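# Assemble two printed parts to match the finished model

## Task

Join the two 3D-printed parts so that they form the same assembly as the completed example on the stand, and leave it that way without the robot holding it.

## Robot and tools

Robot and frame. A humanoid upper body stands past the table's -x edge and faces +x. It has two seven-joint arms: left_arm on the +y side with a left hand, right_arm on the -y side with a right hand. All positions in results use one scene frame: z = 0 is the table top with +z up, +x runs away from the robot across the table, and the table edge nearest the robot is at x = 0.18 m. Base poses: left_arm (+0.050, +0.070, +0.427) m, right_arm (+0.017, -0.127, +0.413) m, both with quat_wxyz (+0.996, +0.034, -0.007, -0.084). A hand point can be at most 0.62 m from its shoulder. Reported positions and orientations may be off by a few centimetres, more at long reach.

Hand point. Each arm is steered by a point fixed to the palm, 0.05 m in front of it and 0.15 m out from the wrist face. Its +z runs along straight fingers and +y out of the palm. For the right hand +x points across the palm away from the thumb; for the left hand +x points toward the thumb. Straight fingers extend 0.06 to 0.07 m past the point and lie 0.06 m behind it along -y. A wrist bracket on the little-finger side can strike objects.

The row of 28 numbers. Every motion argument is one flat row for both arms, all values in [-1, 1]: left_arm dx, dy, dz, rx, ry, rz; left hand little, ring, middle, index, thumb_bend, thumb_turn, force_limit, speed; then the same 14 for right_arm. The six pose numbers are an offset, not a pose: they are measured from that arm's Hand target as it stood when the action or move began, along that Hand target's own axes. 1.0 equals 0.6 m for dx..dz and 180 degrees for rx..rz; rx, ry, rz form a single rotation vector. Sending six zeros re-requests the current Hand target. The controller clips orientation to within 32 degrees of the measured one each step, and a hand often rests slightly short; send the remaining gap as a new offset. A large wrist turn can swing the elbow.

Hand numbers are absolute targets, not offsets. Fingers: -1 straight, +1 curled. thumb_bend: -1 straight, +1 fully bent. thumb_turn: -1 beside the palm, +1 opposite the fingers. force_limit maps -1..+1 to about 0..10 N at the fingertip (0..15 N for both thumb motors); a closing motor stops when its load reaches it. speed maps -1 (almost still) to +0.48 (full) and stays full above; full travel takes 0.49 s. For a soft grip close at speed -0.94 or lower. With the thumb turned in front, the hand grasps objects about 0.035 to 0.065 m thick, or a handle down to about 0.025 m. No value means leave unchanged: to keep a hand as it is, resend the eight numbers you last sent for it; if none yet, send its hand_measured six plus hand_force_limit and hand_speed. A motor only starts when its target changes by at least 0.002. To squeeze harder, raise force_limit and send a more closed target than hand_measured; to loosen, send a more open one.

Tools.
execute_actions(actions, cameras): actions is a list of actions; each action is a table of at most 15 rows, one per 1/30 s step, and a short table repeats its final row. Each row counts from the Hand target at the action's start, not from the row before. An empty list just returns state and images. cameras: list of names, ["all"], or [].
move(target, speed, blend, blocking, cameras): target is one 28-number row or a list of up to 15 rows; every row is an offset from the same starting Hand targets. speed is the path's top speed in m/s, 0.002 to 1.8 (default 0.25), with turning capped at twice that in rad/s; give one value or one per target. blend (m) rounds corners between listed targets; 0 stops at each. Paths are straight, do not avoid obstacles or the other arm, and are cut off after 10 s. Hand numbers changing mid-list are applied on arrival at that target. blocking=false returns after about 0.5 s while the move continues.
wait(seconds 0 to 10, cameras): lets time pass holding the last command. stop(cameras): brakes a running move. zoom_image(camera, region [x0, y0, x1, y1] in pixels, at most 504 by 504): closer view of the latest image of that camera. show_instructions(): shows the reference pictures. finished_scene(scene 1): ends the scene for good.

Cameras: cam_head, cam_high, cam_bench, cam_left_wrist, cam_right_wrist, each 896x504; pinhole calibration is supplied, wrist cameras follow their hands.

Results. Each gives per arm end_effector_position (m), end_effector_quat_wxyz, Hand target (the base for the next offset), Joint positions, Joint velocities (may read within noise), joint torques (include the arm's own weight), and per hand hand_measured, hand_stopped_by (moving, target, force, stalled, fault), hand_load_n (positive when pushed open; near 0 means a lost grip), hand_force_limit, hand_speed. A move adds a move: line with its ending (done, off_target, moving, held, fault) and limits such as paced or held; done does not mean nothing is touched. MOTOR HOT warns of heating; OVER-TEMPERATURE FAULT means the arm has dropped for 30 to 60 s or more.

Cautions. Do not drop parts, release them while moving, or let anything leave the table. Avoid fast contacts and targets set far beyond a contact, which press hard. Never let the arms or hands touch each other. Do not overload fingers by prying, twisting or swinging a load. Avoid holding long stretches or pushing toward unreachable poses, which heat motors. To end a press, command the target back behind the hand point.

Each tool is called after "Call:" as name(argument=value, ...), one argument or row to a line, values as JSON.

Reference images:

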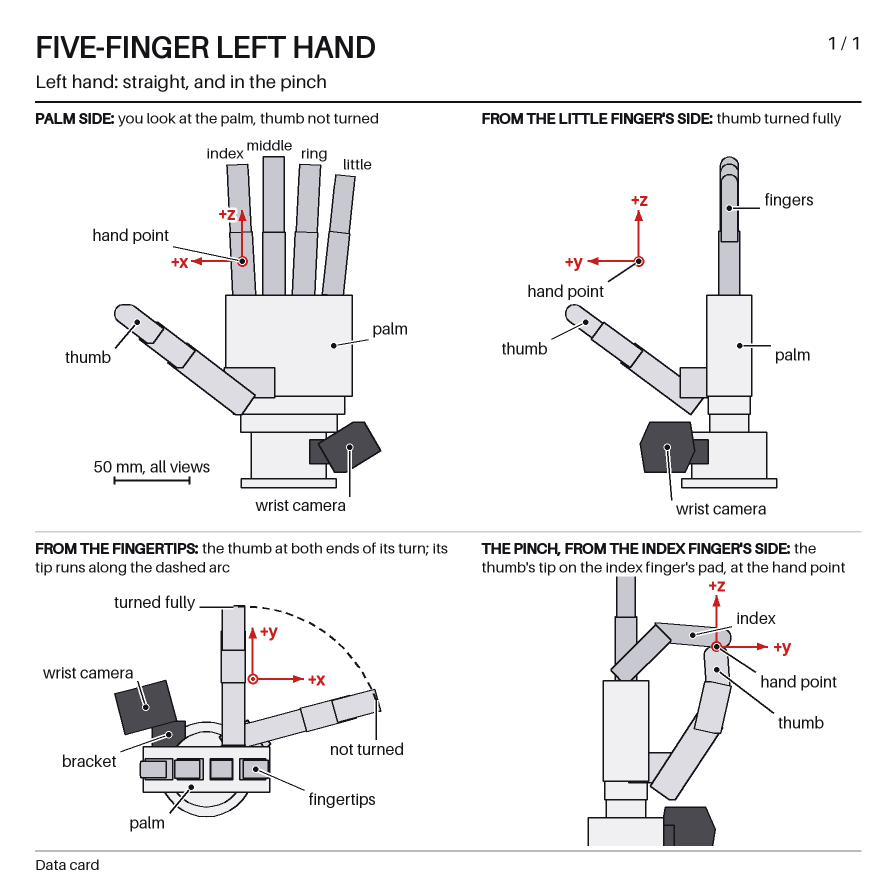

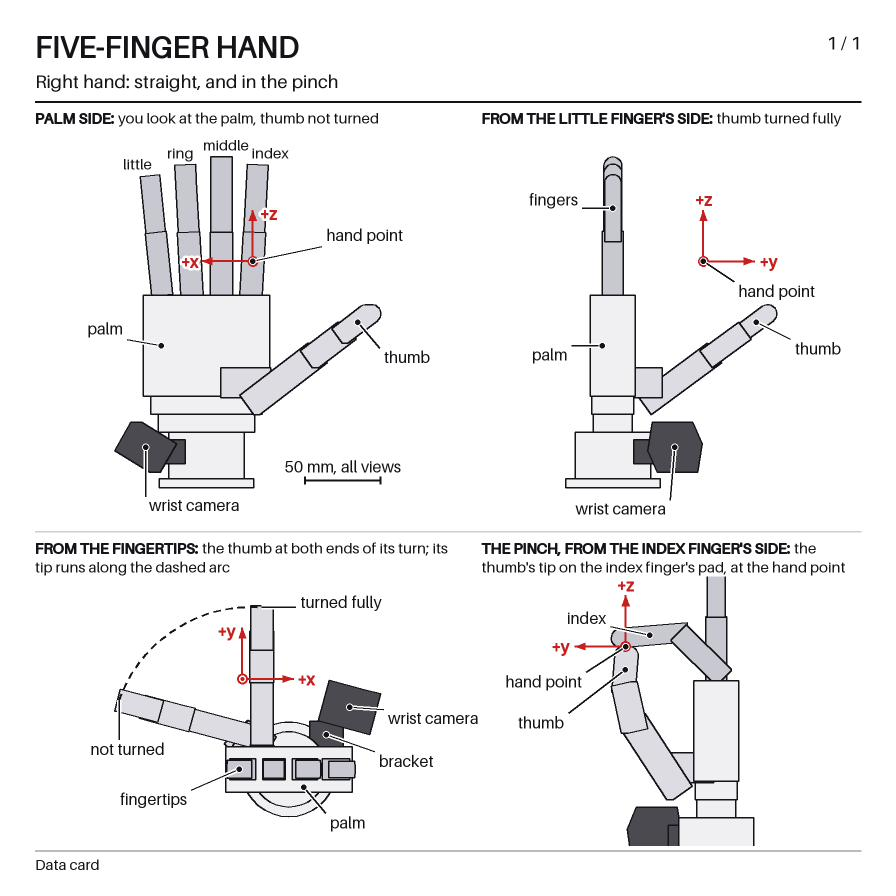

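## Session

Call:
execute_actions(
  actions=[],
  cameras=["all"],
)

Scene clock: 0.00 s.
left_arm: end_effector_position=(+0.1663, +0.0617, +0.5290) hand_measured=(-1.000, -1.000, -1.000, -1.000, -1.000, -1.000) hand_load_n=(+0.0, +0.0, +0.0, +0.0, +0.0, +0.0) hand_stopped_by=(target, target, target, target, target, target) hand_force_limit=0.00 hand_speed=-0.80 end_effector_quat_wxyz=(+0.140, +0.060, -0.196, +0.969) | right_arm: end_effector_position=(+0.1265, -0.1720, +0.5125) hand_measured=(-1.000, -1.000, -1.000, -1.000, -1.000, -1.000) hand_load_n=(+0.0, +0.0, +0.0, +0.0, +0.0, +0.0) hand_stopped_by=(target, target, target, target, target, target) hand_force_limit=0.00 hand_speed=-0.80 end_effector_quat_wxyz=(+0.990, -0.116, +0.082, -0.020)
Joint positions: left_arm=[-0.08 0.5 0.23 -0.53 -0.57 -1 -0.31] | right_arm=[-0.08 -0.5 -0.23 -0.53 0.57 -1 0.31]
Joint velocities: within noise
Joint torques (N m): no reading
Hand target: left_arm +0.1663, +0.0617, +0.5290; +0.140, +0.060, -0.196, +0.969 | right_arm +0.1265, -0.1720, +0.5125; +0.990, -0.116, +0.082, -0.020

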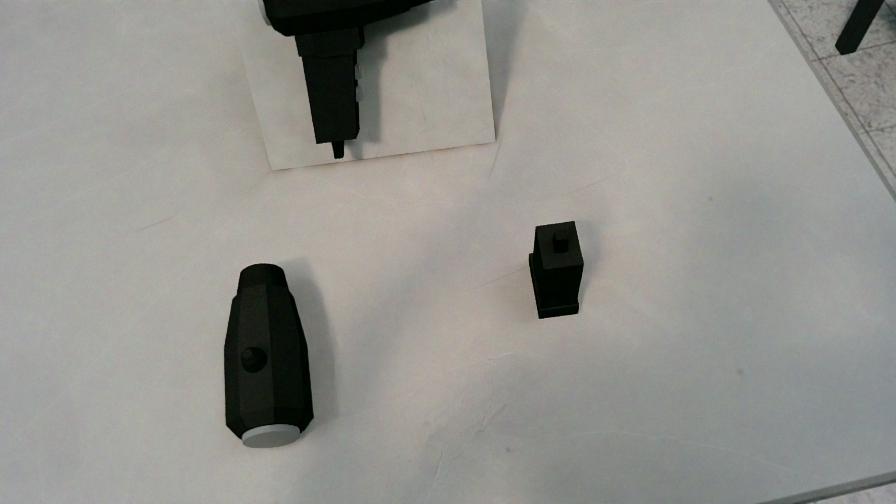

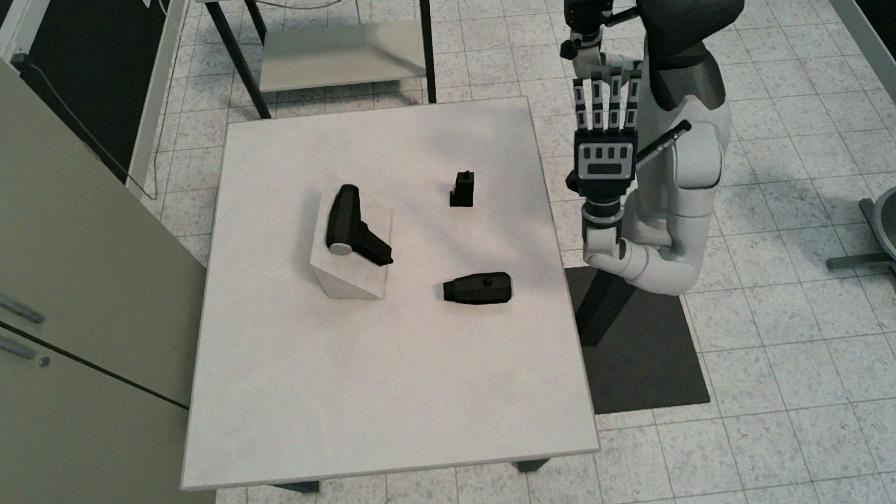

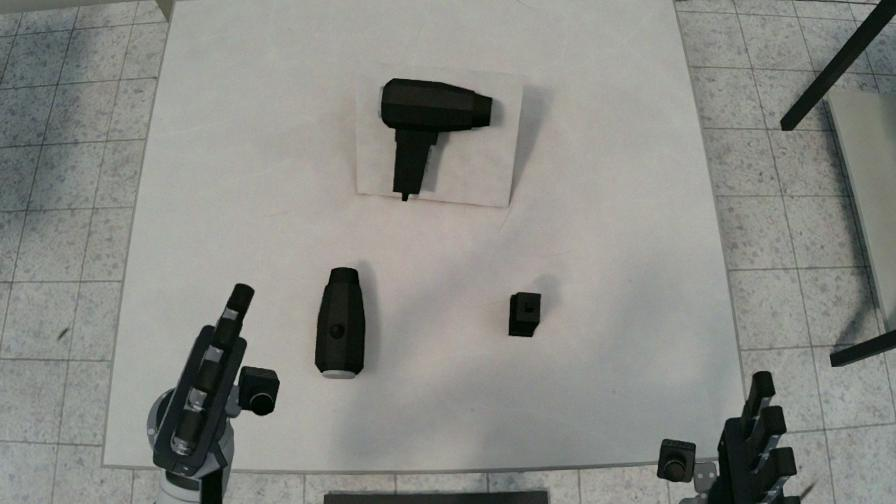

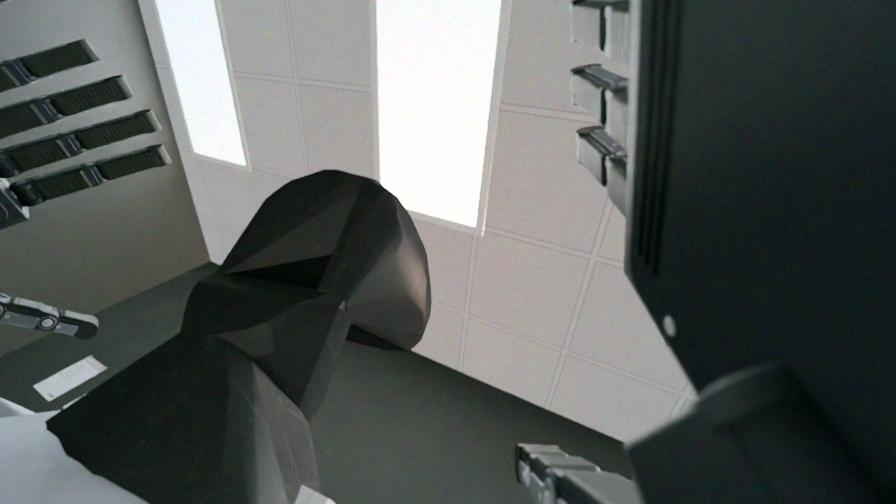

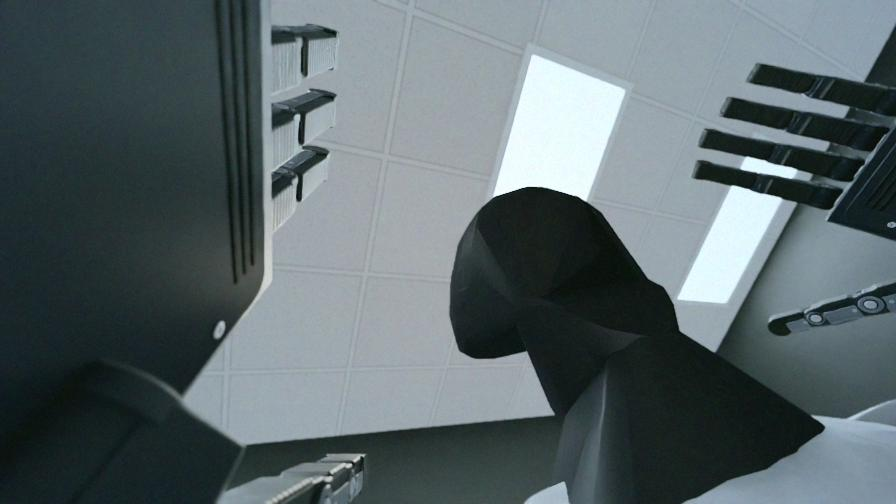

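Call:
zoom_image(
  camera="cam_head",
  region=[180, 0, 520, 190],
)

Call:
zoom_image(
  camera="cam_head",
  region=[480, 190, 640, 340],
)

Call:
zoom_image(
  camera="cam_head",
  region=[180, 240, 360, 470],
)

Call:
zoom_image(
  camera="cam_bench",
  region=[340, 50, 560, 220],
)

Call:
zoom_image(
  camera="cam_bench",
  region=[290, 250, 570, 400],
)

Call:
zoom_image(
  camera="cam_high",
  region=[290, 150, 540, 320],
)

Scaled by 1.482 from the camera's 896x504 image, which has a finer 1280x720 frame.

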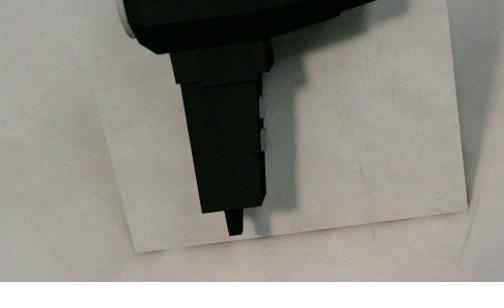

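Scaled by 3.150 from the camera's 896x504 image, which has a finer 1280x720 frame.

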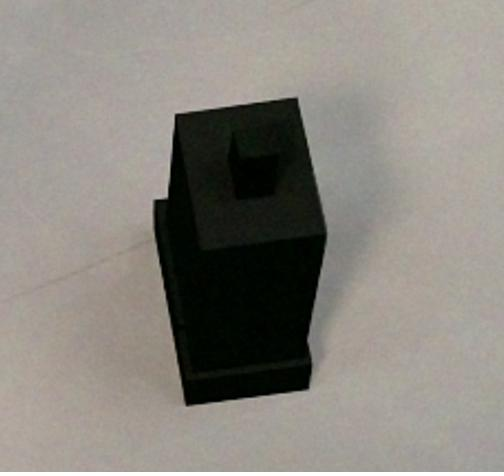

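Scaled by 2.191 from the camera's 896x504 image, which has a finer 1280x720 frame.

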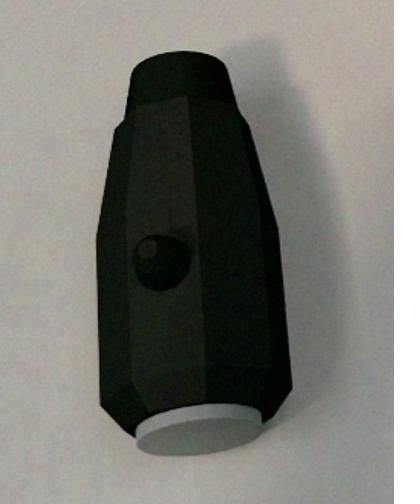

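Scaled by 2.291 from the camera's 896x504 image, which has a finer 1280x720 frame.

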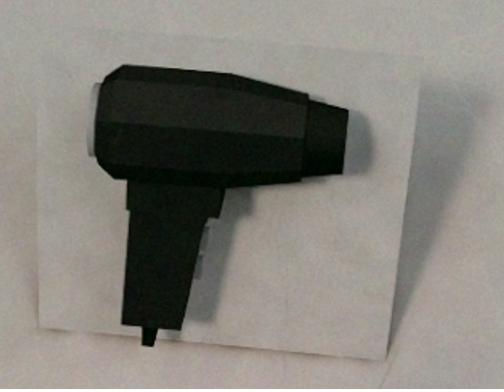

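Scaled by 1.800 from the camera's 896x504 image, which has a finer 1280x720 frame.

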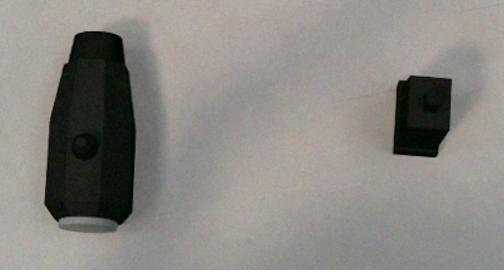

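Scaled by 2.016 from the camera's 896x504 image, which has a finer 1280x720 frame.

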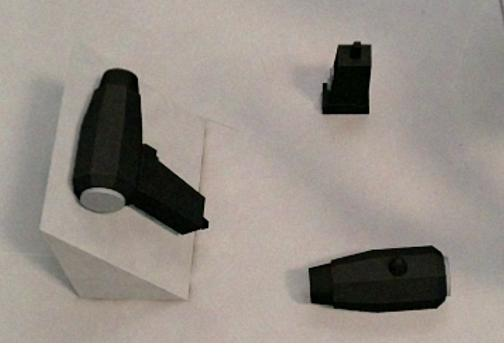

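Call:
zoom_image(
  camera="cam_head",
  region=[225, 335, 285, 385],
)

Call:
zoom_image(
  camera="cam_high",
  region=[430, 160, 500, 220],
)

Call:
zoom_image(
  camera="cam_high",
  region=[430, 260, 520, 320],
)

Call:
zoom_image(
  camera="cam_high",
  region=[305, 170, 405, 305],
)

Call:
zoom_image(
  camera="cam_bench",
  region=[500, 280, 560, 345],
)

Call:
zoom_image(
  camera="cam_bench",
  region=[305, 255, 385, 385],
)

Scaled by 8.400 from the camera's 896x504 image, which has a finer 1280x720 frame.

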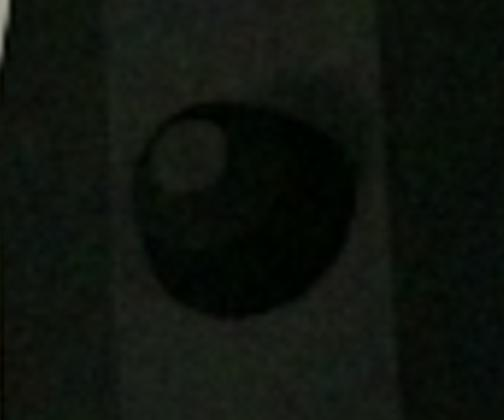

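Scaled by 7.200 from the camera's 896x504 image, which has a finer 1280x720 frame.

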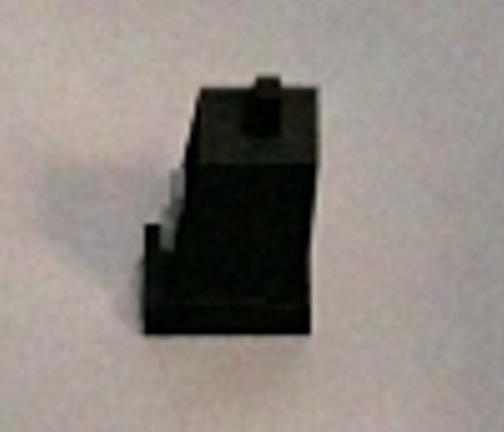

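Scaled by 5.600 from the camera's 896x504 image, which has a finer 1280x720 frame.

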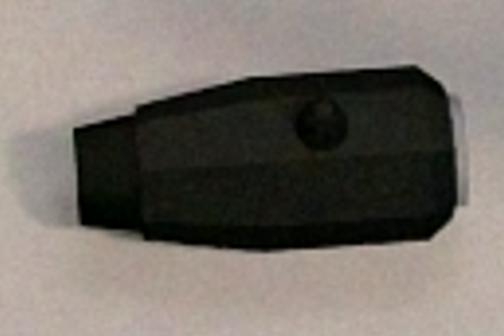

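Scaled by 3.733 from the camera's 896x504 image, which has a finer 1280x720 frame.

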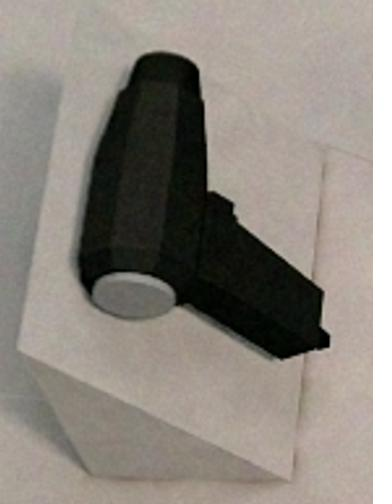

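Scaled by 7.754 from the camera's 896x504 image, which has a finer 1280x720 frame.

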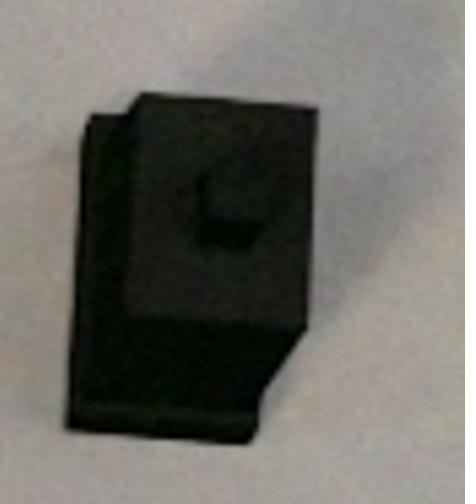

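Scaled by 3.877 from the camera's 896x504 image, which has a finer 1280x720 frame.

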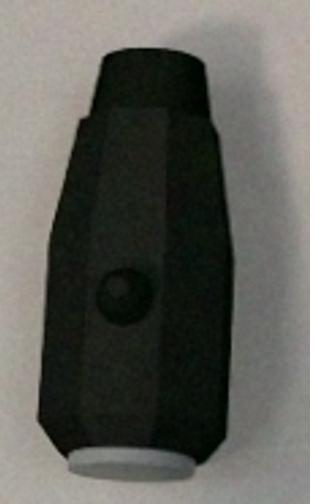

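Call:
move(
  target=[
    [-0.4172,0.3098,-0.2707,-0.3823,-0.6159,0.1707,-0.8,-0.8,-0.8,-0.8,-1,1,0,0,0,0,0,0,0,0,-1,-1,-1,-1,-1,-1,0,-0.8],
  ],
  speed=0.4,
  cameras=["all"],
)

Scene clock: 243.50 s.
left_arm: end_effector_position=(+0.3399, -0.1007, +0.2675) hand_measured=(-0.800, -0.800, -0.800, -0.800, -1.000, +1.000) hand_load_n=(+0.0, +0.0, +0.0, +0.0, +0.0, +0.0) hand_stopped_by=(target, target, target, target, target, target) hand_force_limit=0.00 hand_speed=0.00 end_effector_quat_wxyz=(-0.268, +0.652, -0.658, +0.266) | right_arm: end_effector_position=(+0.1265, -0.1720, +0.5125) hand_measured=(-1.000, -1.000, -1.000, -1.000, -1.000, -1.000) hand_load_n=(+0.0, +0.0, +0.0, +0.0, -0.5, +0.0) hand_stopped_by=(target, target, target, target, target, target) hand_force_limit=0.00 hand_speed=-0.80 end_effector_quat_wxyz=(+0.990, -0.116, +0.082, -0.020)
Joint positions: left_arm=[-2.084 0.477 -1.392 0.085 -1.979 1.487 0.865] | right_arm=[-0.08 -0.5 -0.23 -0.53 0.57 -1 0.31]
Joint torques (N m): left_arm=[-3.48 4.22 2.12 0.21 -0.39 -0.1 0.51] | right_arm=[-1.37 -1.97 -0.07 -3.01 -0.49 -0.13 -0.26]
Hand target: left_arm +0.3401, -0.1001, +0.2698; -0.271, +0.653, -0.654, +0.269 | right_arm +0.1265, -0.1720, +0.5125; +0.990, -0.116, +0.082, -0.020
Off the commanded pose: left_arm 0.002 m, 1 deg | right_arm 0.000 m, 0 deg.
joint sent to its limit (left arm) — joint 5 (wrist roll), lower limit. The joint targets still meet the commanded pose.
move: done; limits=paced
camera_calibration:
cam_left_wrist: T_world_to_cam=[[0.721909, -0.24282, 0.647986, -0.440635], [-0.524346, -0.803014, 0.283249, 0.0145328], [0.451563, -0.544249, -0.707024, 0.0900106], [0, 0, 0, 1]] pos_world=[0.285073, -0.046337, 0.345049]

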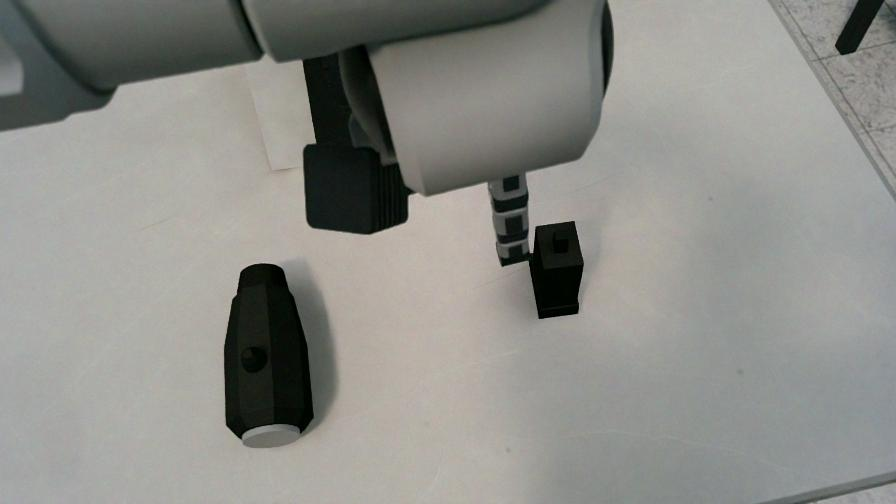

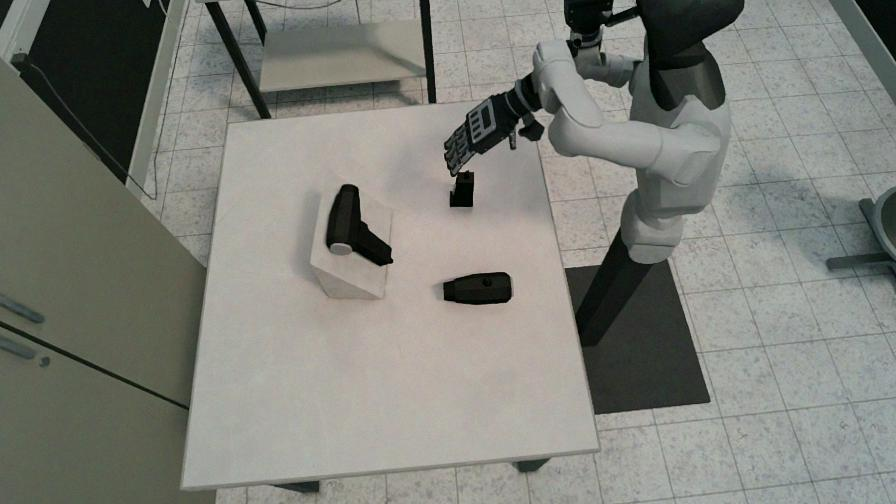

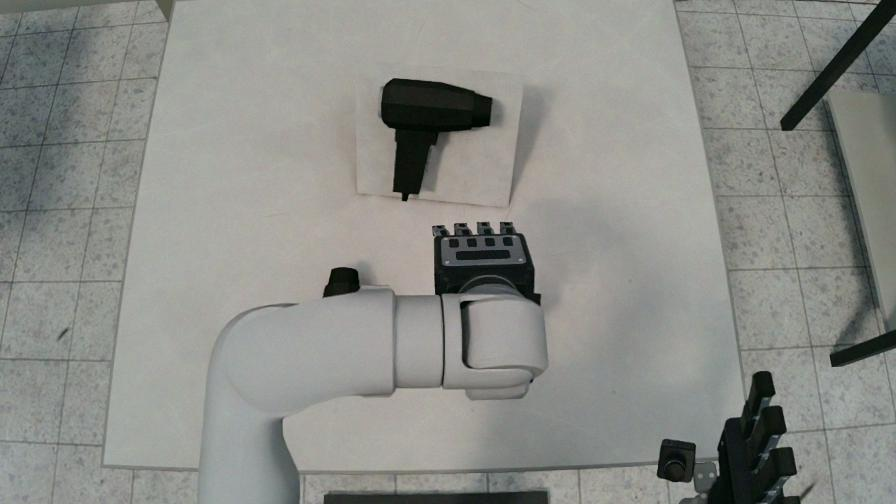

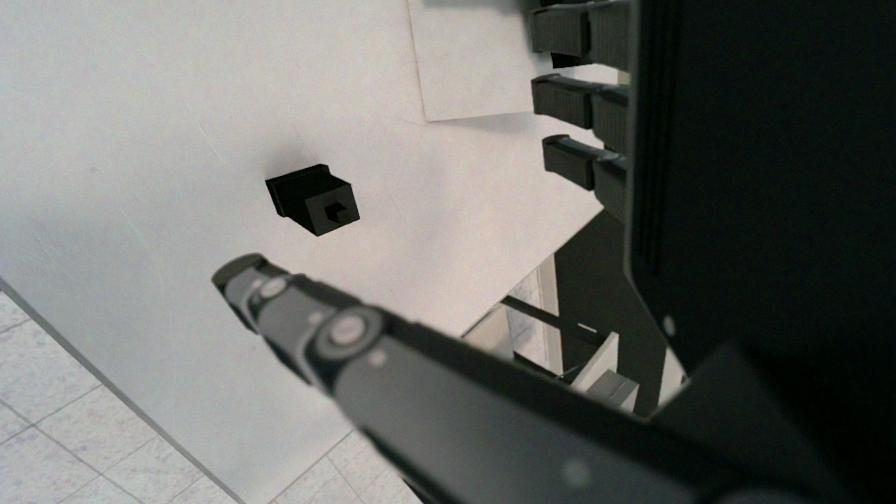

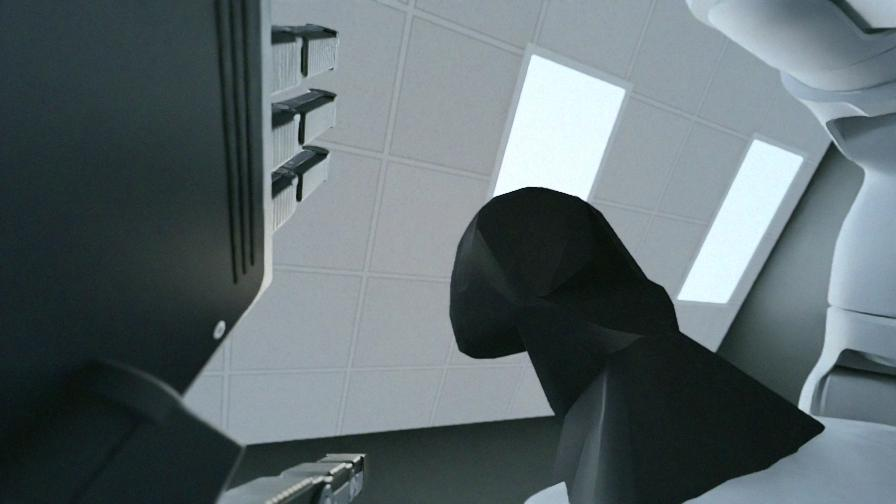

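Call:
move(
  target=[
    [0.0333,0.0306,0.0872,0,0.3536,0.3536,-0.8,-0.8,-0.8,-0.8,-1,1,0,0,0,0,0,0,0,0,-1,-1,-1,-1,-1,-1,0,-0.8],
  ],
  speed=0.4,
  cameras=["cam_head","cam_high","cam_bench","cam_left_wrist"],
)

Scene clock: 275.80 s.
left_arm: end_effector_position=(+0.3673, -0.1182, +0.2232) hand_measured=(-0.800, -0.800, -0.800, -0.800, -1.000, +1.000) hand_load_n=(+0.0, +0.0, +0.0, +0.0, +0.0, +0.0) hand_stopped_by=(target, target, target, target, target, target) hand_force_limit=0.00 hand_speed=0.00 end_effector_quat_wxyz=(+0.031, -0.004, +0.923, -0.383) | right_arm: end_effector_position=(+0.1265, -0.1720, +0.5125) hand_measured=(-1.000, -1.000, -1.000, -1.000, -1.000, -1.000) hand_load_n=(+0.0, +0.0, -0.5, +0.0, +0.0, +0.0) hand_stopped_by=(target, target, target, target, target, target) hand_force_limit=0.00 hand_speed=-0.80 end_effector_quat_wxyz=(+0.990, -0.116, +0.082, -0.020)
Joint positions: left_arm=[-1.796 0.322 -1.822 1.38 -0.159 -1.155 -0.348] | right_arm=[-0.08 -0.5 -0.23 -0.53 0.57 -1 0.31]
Joint torques (N m): left_arm=[-3.27 3.07 1.81 1.76 -1.75 -0.05 0.5] | right_arm=[-1.36 -1.93 -0.08 -3.01 -0.5 -0.13 -0.26]
Hand target: left_arm +0.3640, -0.1199, +0.2197; -0.001, -0.001, +0.924, -0.382 | right_arm +0.1265, -0.1720, +0.5125; +0.990, -0.116, +0.082, -0.020
Off the commanded pose: left_arm 0.005 m, 4 deg | right_arm 0.000 m, 0 deg.
move: off_target (left_arm)
camera_calibration:
cam_left_wrist: T_world_to_cam=[[-0.248672, -0.72201, 0.64565, -0.135514], [-0.834288, 0.498306, 0.235914, 0.305695], [-0.492063, -0.479992, -0.726279, 0.395279], [0, 0, 0, 1]] pos_world=[0.415841, -0.0604415, 0.30246]
Images, in order (width x height): cam_head 896x504, cam_high 896x504, cam_bench 896x504, cam_left_wrist 896x504.

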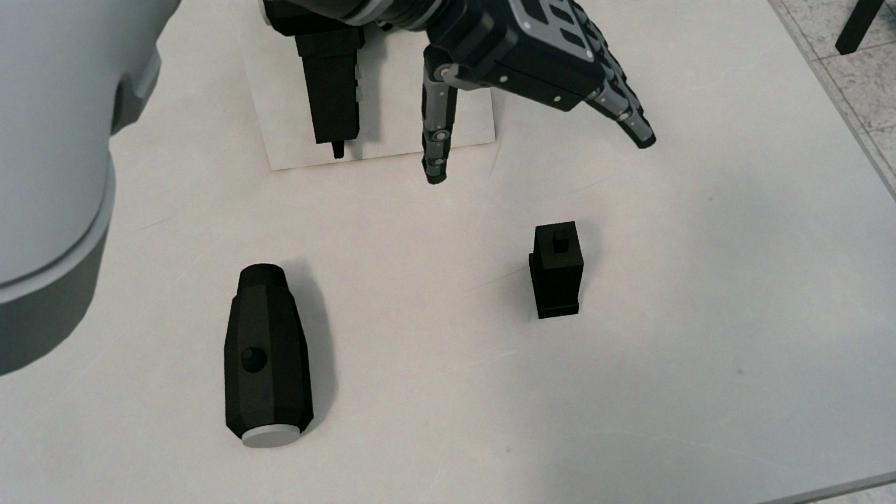

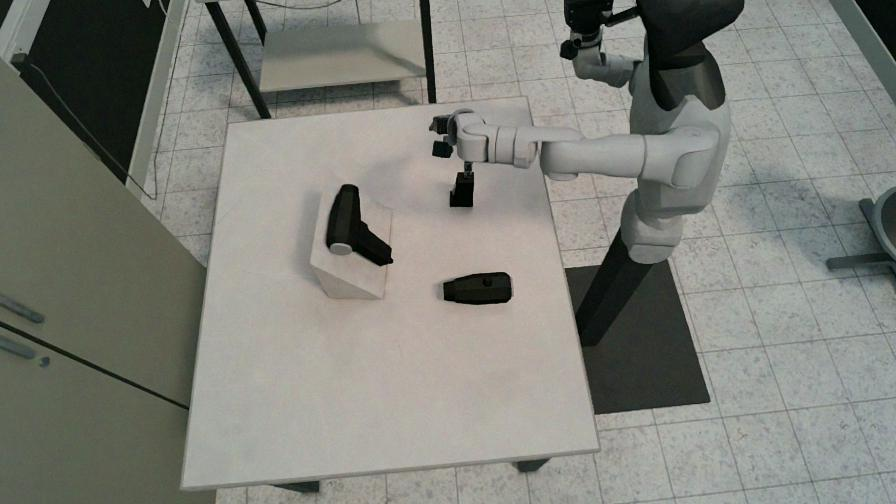

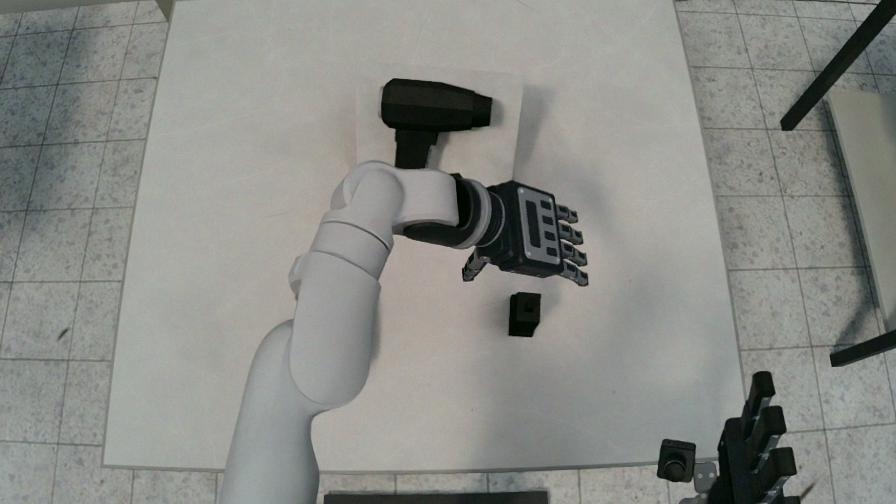

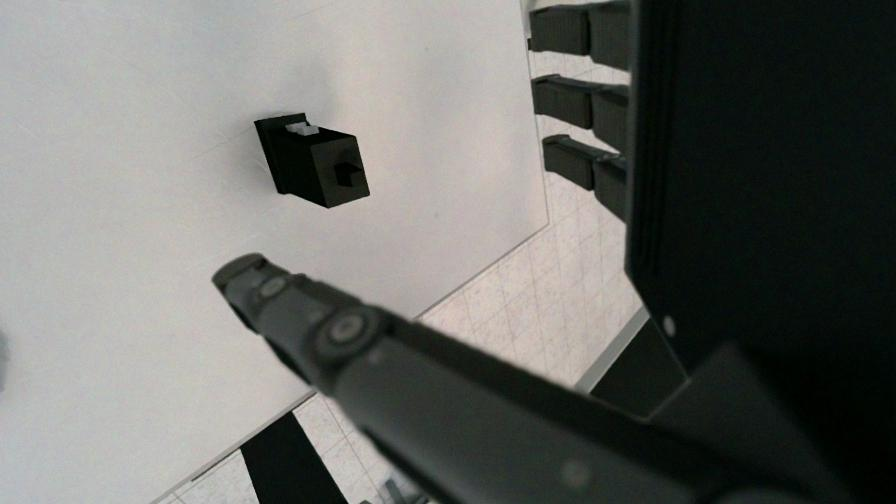

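Call:
move(
  target=[
    [0.0067,0.1020,0.1093,0,0.0157,0.0157,-0.8,-0.8,-0.8,-0.8,-1,1,0,0,0,0,0,0,0,0,-1,-1,-1,-1,-1,-1,0,-0.8],
  ],
  speed=0.25,
  cameras=["cam_head","cam_high","cam_bench","cam_left_wrist"],
)

Scene clock: 303.40 s.
left_arm: end_effector_position=(+0.3601, -0.1237, +0.1323) hand_measured=(-0.800, -0.800, -0.800, -0.800, -1.000, +1.000) hand_load_n=(+0.0, +0.0, +0.0, +0.0, +0.0, +0.0) hand_stopped_by=(target, target, target, target, target, target) hand_force_limit=0.00 hand_speed=0.00 end_effector_quat_wxyz=(+0.056, +0.021, +0.919, -0.389) | right_arm: end_effector_position=(+0.1265, -0.1720, +0.5125) hand_measured=(-1.000, -1.000, -1.000, -1.000, -1.000, -1.000) hand_load_n=(+0.0, +0.0, +0.0, +0.0, +0.0, +0.0) hand_stopped_by=(target, target, target, target, target, target) hand_force_limit=0.00 hand_speed=-0.80 end_effector_quat_wxyz=(+0.990, -0.116, +0.082, -0.020)
Joint positions: left_arm=[-1.606 0.154 -2.026 1.444 0.09 -0.977 0.112] | right_arm=[-0.08 -0.5 -0.23 -0.53 0.57 -1 0.31]
Joint torques (N m): left_arm=[-3.59 3.23 0.64 1.49 -1.23 0.19 0.65] | right_arm=[-1.36 -1.95 -0.07 -2.99 -0.46 -0.13 -0.27]
Hand target: left_arm +0.3598, -0.1228, +0.1300; -0.014, +0.032, +0.924, -0.381 | right_arm +0.1265, -0.1720, +0.5125; +0.990, -0.116, +0.082, -0.020
Off the commanded pose: left_arm 0.002 m, 8 deg | right_arm 0.000 m, 0 deg.
move: off_target (left_arm)
camera_calibration:
cam_left_wrist: T_world_to_cam=[[-0.309388, -0.70668, 0.636304, -0.0576986], [-0.834281, 0.522828, 0.175004, 0.334924], [-0.456349, -0.476712, -0.751326, 0.313964], [0, 0, 0, 1]] pos_world=[0.404847, -0.0662119, 0.21399]
Images, in order (width x height): cam_head 896x504, cam_high 896x504, cam_bench 896x504, cam_left_wrist 896x504.

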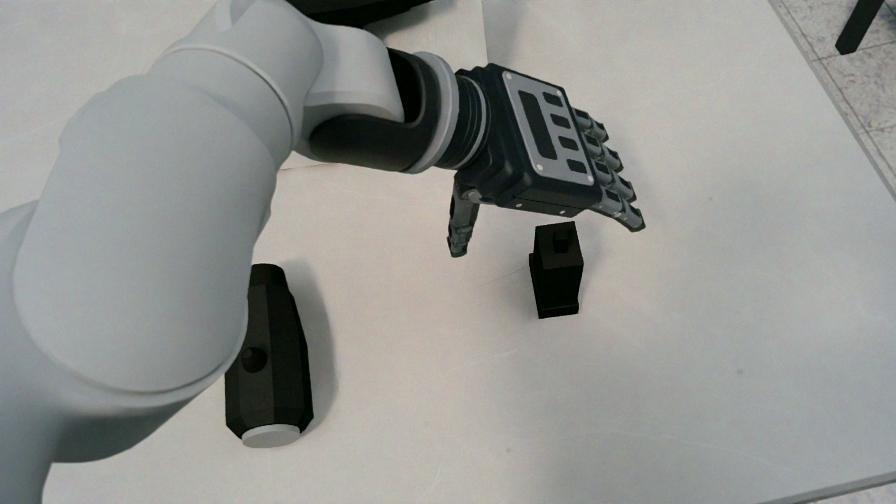

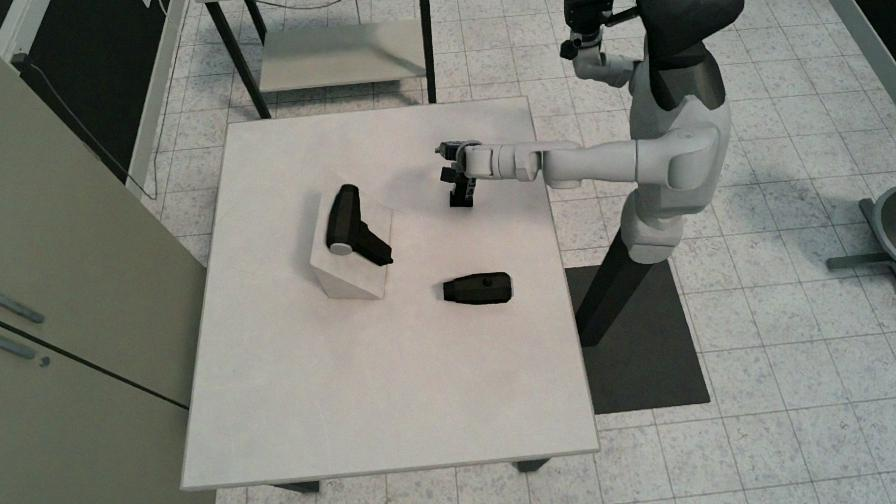

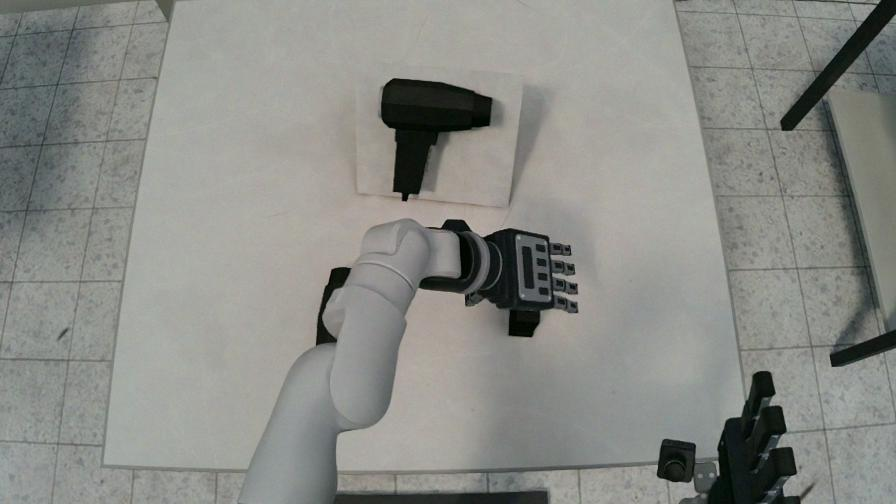

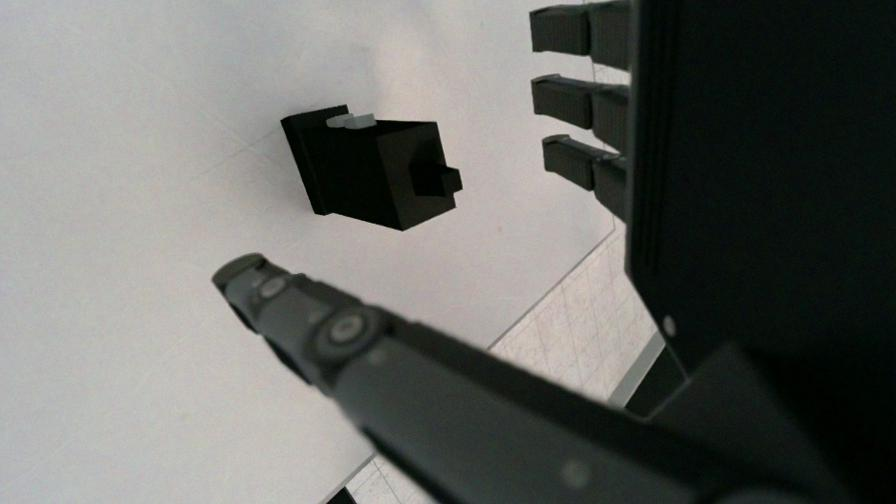

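Call:
move(
  target=[
    [0,0,0,0,0,0,-0.8,-0.8,-0.8,-0.8,-1,1,0,0,0,0,0,0,0,0,-1,-1,-1,-1,-1,-1,0,-0.8],
  ],
  speed=0.25,
  cameras=[],
)

Scene clock: 320.37 s.
left_arm: end_effector_position=(+0.3601, -0.1237, +0.1323) hand_measured=(-0.800, -0.800, -0.800, -0.800, -1.000, +1.000) hand_load_n=(+0.0, +0.0, +0.0, +0.0, +0.0, +0.0) hand_stopped_by=(target, target, target, target, target, target) hand_force_limit=0.00 hand_speed=0.00 end_effector_quat_wxyz=(+0.056, +0.021, +0.919, -0.389) | right_arm: end_effector_position=(+0.1265, -0.1720, +0.5125) hand_measured=(-1.000, -1.000, -1.000, -1.000, -1.000, -1.000) hand_load_n=(+0.0, +0.0, +0.0, +0.0, +0.5, +0.0) hand_stopped_by=(target, target, target, target, target, target) hand_force_limit=0.00 hand_speed=-0.80 end_effector_quat_wxyz=(+0.990, -0.116, +0.082, -0.020)
Joint positions: left_arm=[-1.606 0.154 -2.026 1.444 0.09 -0.977 0.112] | right_arm=[-0.08 -0.5 -0.23 -0.53 0.57 -1 0.31]
Joint torques (N m): left_arm=[-3.59 3.24 0.58 1.55 -1.13 0.18 0.63] | right_arm=[-1.35 -1.95 -0.08 -3 -0.49 -0.13 -0.26]
Hand target: left_arm +0.3594, -0.1227, +0.1302; +0.055, +0.021, +0.920, -0.387 (not the last commanded pose) | right_arm +0.1265, -0.1720, +0.5125; +0.990, -0.116, +0.082, -0.020
Off the commanded pose: left_arm 0.002 m, 8 deg | right_arm 0.000 m, 0 deg.
move: off_target (left_arm)
No camera images: "cameras" was empty.

Call:
move(
  target=[
    [-0.0137,-0.0828,-0.0809,0,0,0,-1,-1,-1,-1,-1,-1,0,0,0,0,0,0,0,0,-1,-1,-1,-1,-1,-1,0,-0.8],
    [0.007,0.162,-0.454,0.279,-0.3385,-0.806,-1,-1,-1,-1,-1,-1,0,0,0,0,0,0,0,0,-1,-1,-1,-1,-1,-1,0,-0.8],
  ],
  speed=0.5,
  blend=[0.03,0],
  cameras=["cam_head","cam_high","cam_bench","cam_left_wrist"],
)

Scene clock: 374.97 s.
left_arm: end_effector_position=(+0.3400, +0.1399, +0.2477) hand_measured=(-1.000, -1.000, -1.000, -1.000, -1.000, -1.000) hand_load_n=(+0.0, +0.0, +0.0, +0.0, +0.0, +0.0) hand_stopped_by=(target, target, target, target, target, target) hand_force_limit=0.00 hand_speed=0.00 end_effector_quat_wxyz=(-0.024, +0.875, +0.066, +0.479) | right_arm: end_effector_position=(+0.1265, -0.1720, +0.5125) hand_measured=(-1.000, -1.000, -1.000, -1.000, -1.000, -1.000) hand_load_n=(+0.0, +0.0, +0.0, +0.0, +0.0, +0.0) hand_stopped_by=(target, target, target, target, target, target) hand_force_limit=0.00 hand_speed=-0.80 end_effector_quat_wxyz=(+0.990, -0.116, +0.082, -0.020)
Joint positions: left_arm=[-1.406 1.565 -2.62 -0.738 -1.305 -1.094 1.037] | right_arm=[-0.08 -0.5 -0.23 -0.53 0.57 -1 0.31]
Joint torques (N m): left_arm=[-0.7 4.18 0.62 -1.1 -0.02 -0.37 0.09] | right_arm=[-1.38 -1.96 -0.07 -2.99 -0.5 -0.13 -0.26]
Hand target: left_arm +0.3399, +0.1400, +0.2496; +0.000, +0.924, +0.000, +0.383 | right_arm +0.1265, -0.1720, +0.5125; +0.990, -0.116, +0.082, -0.020
Off the commanded pose: left_arm 0.002 m, 15 deg | right_arm 0.000 m, 0 deg.
joint sent to its limit (left arm) — joint 2 (shoulder roll), upper limit; joint 3 (shoulder yaw), lower limit. The joint targets are off in orientation, not in position.
move: off_target (left_arm)
camera_calibration:
cam_left_wrist: T_world_to_cam=[[0.0251727, 0.987473, 0.155765, -0.18266], [-0.021947, -0.155231, 0.987634, -0.222442], [0.999442, -0.02828, 0.0177645, -0.231076], [0, 0, 0, 1]] pos_world=[0.230663, 0.139307, 0.252249]
Images, in order (width x height): cam_head 896x504, cam_high 896x504, cam_bench 896x504, cam_left_wrist 896x504.

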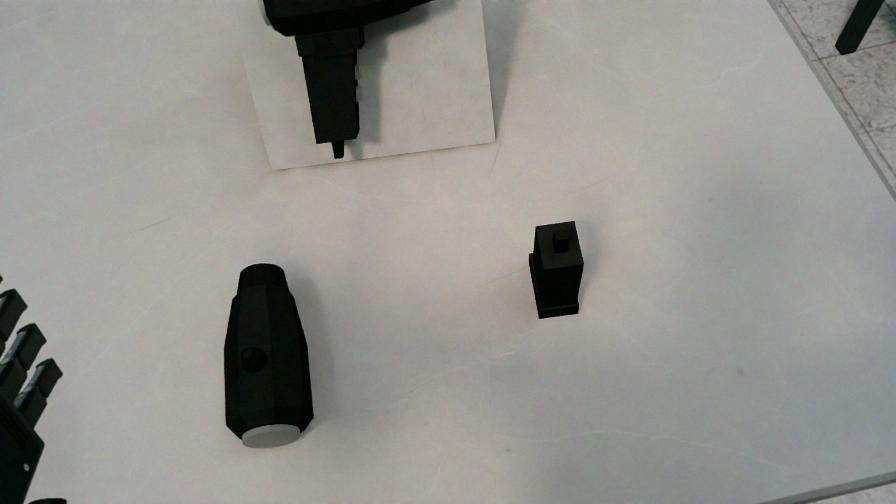

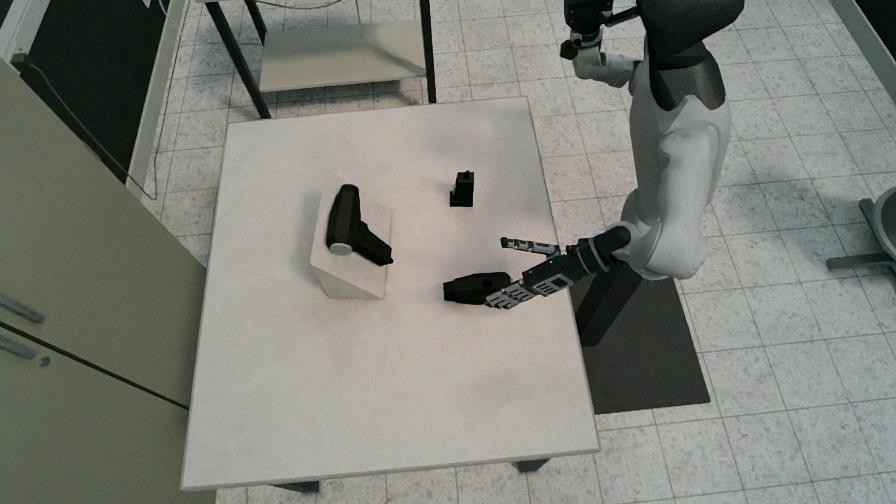

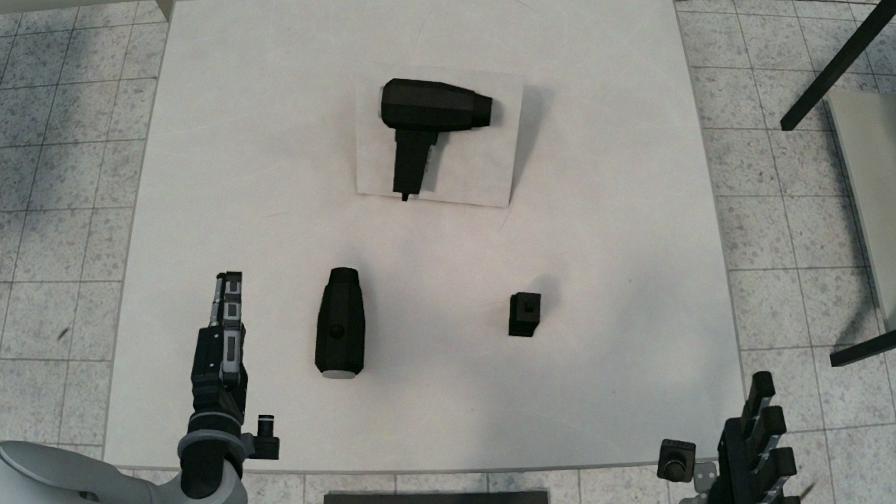

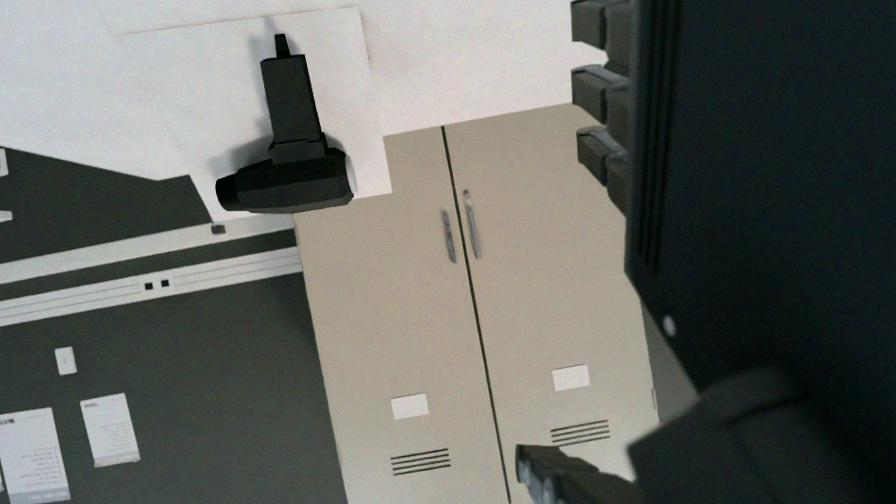

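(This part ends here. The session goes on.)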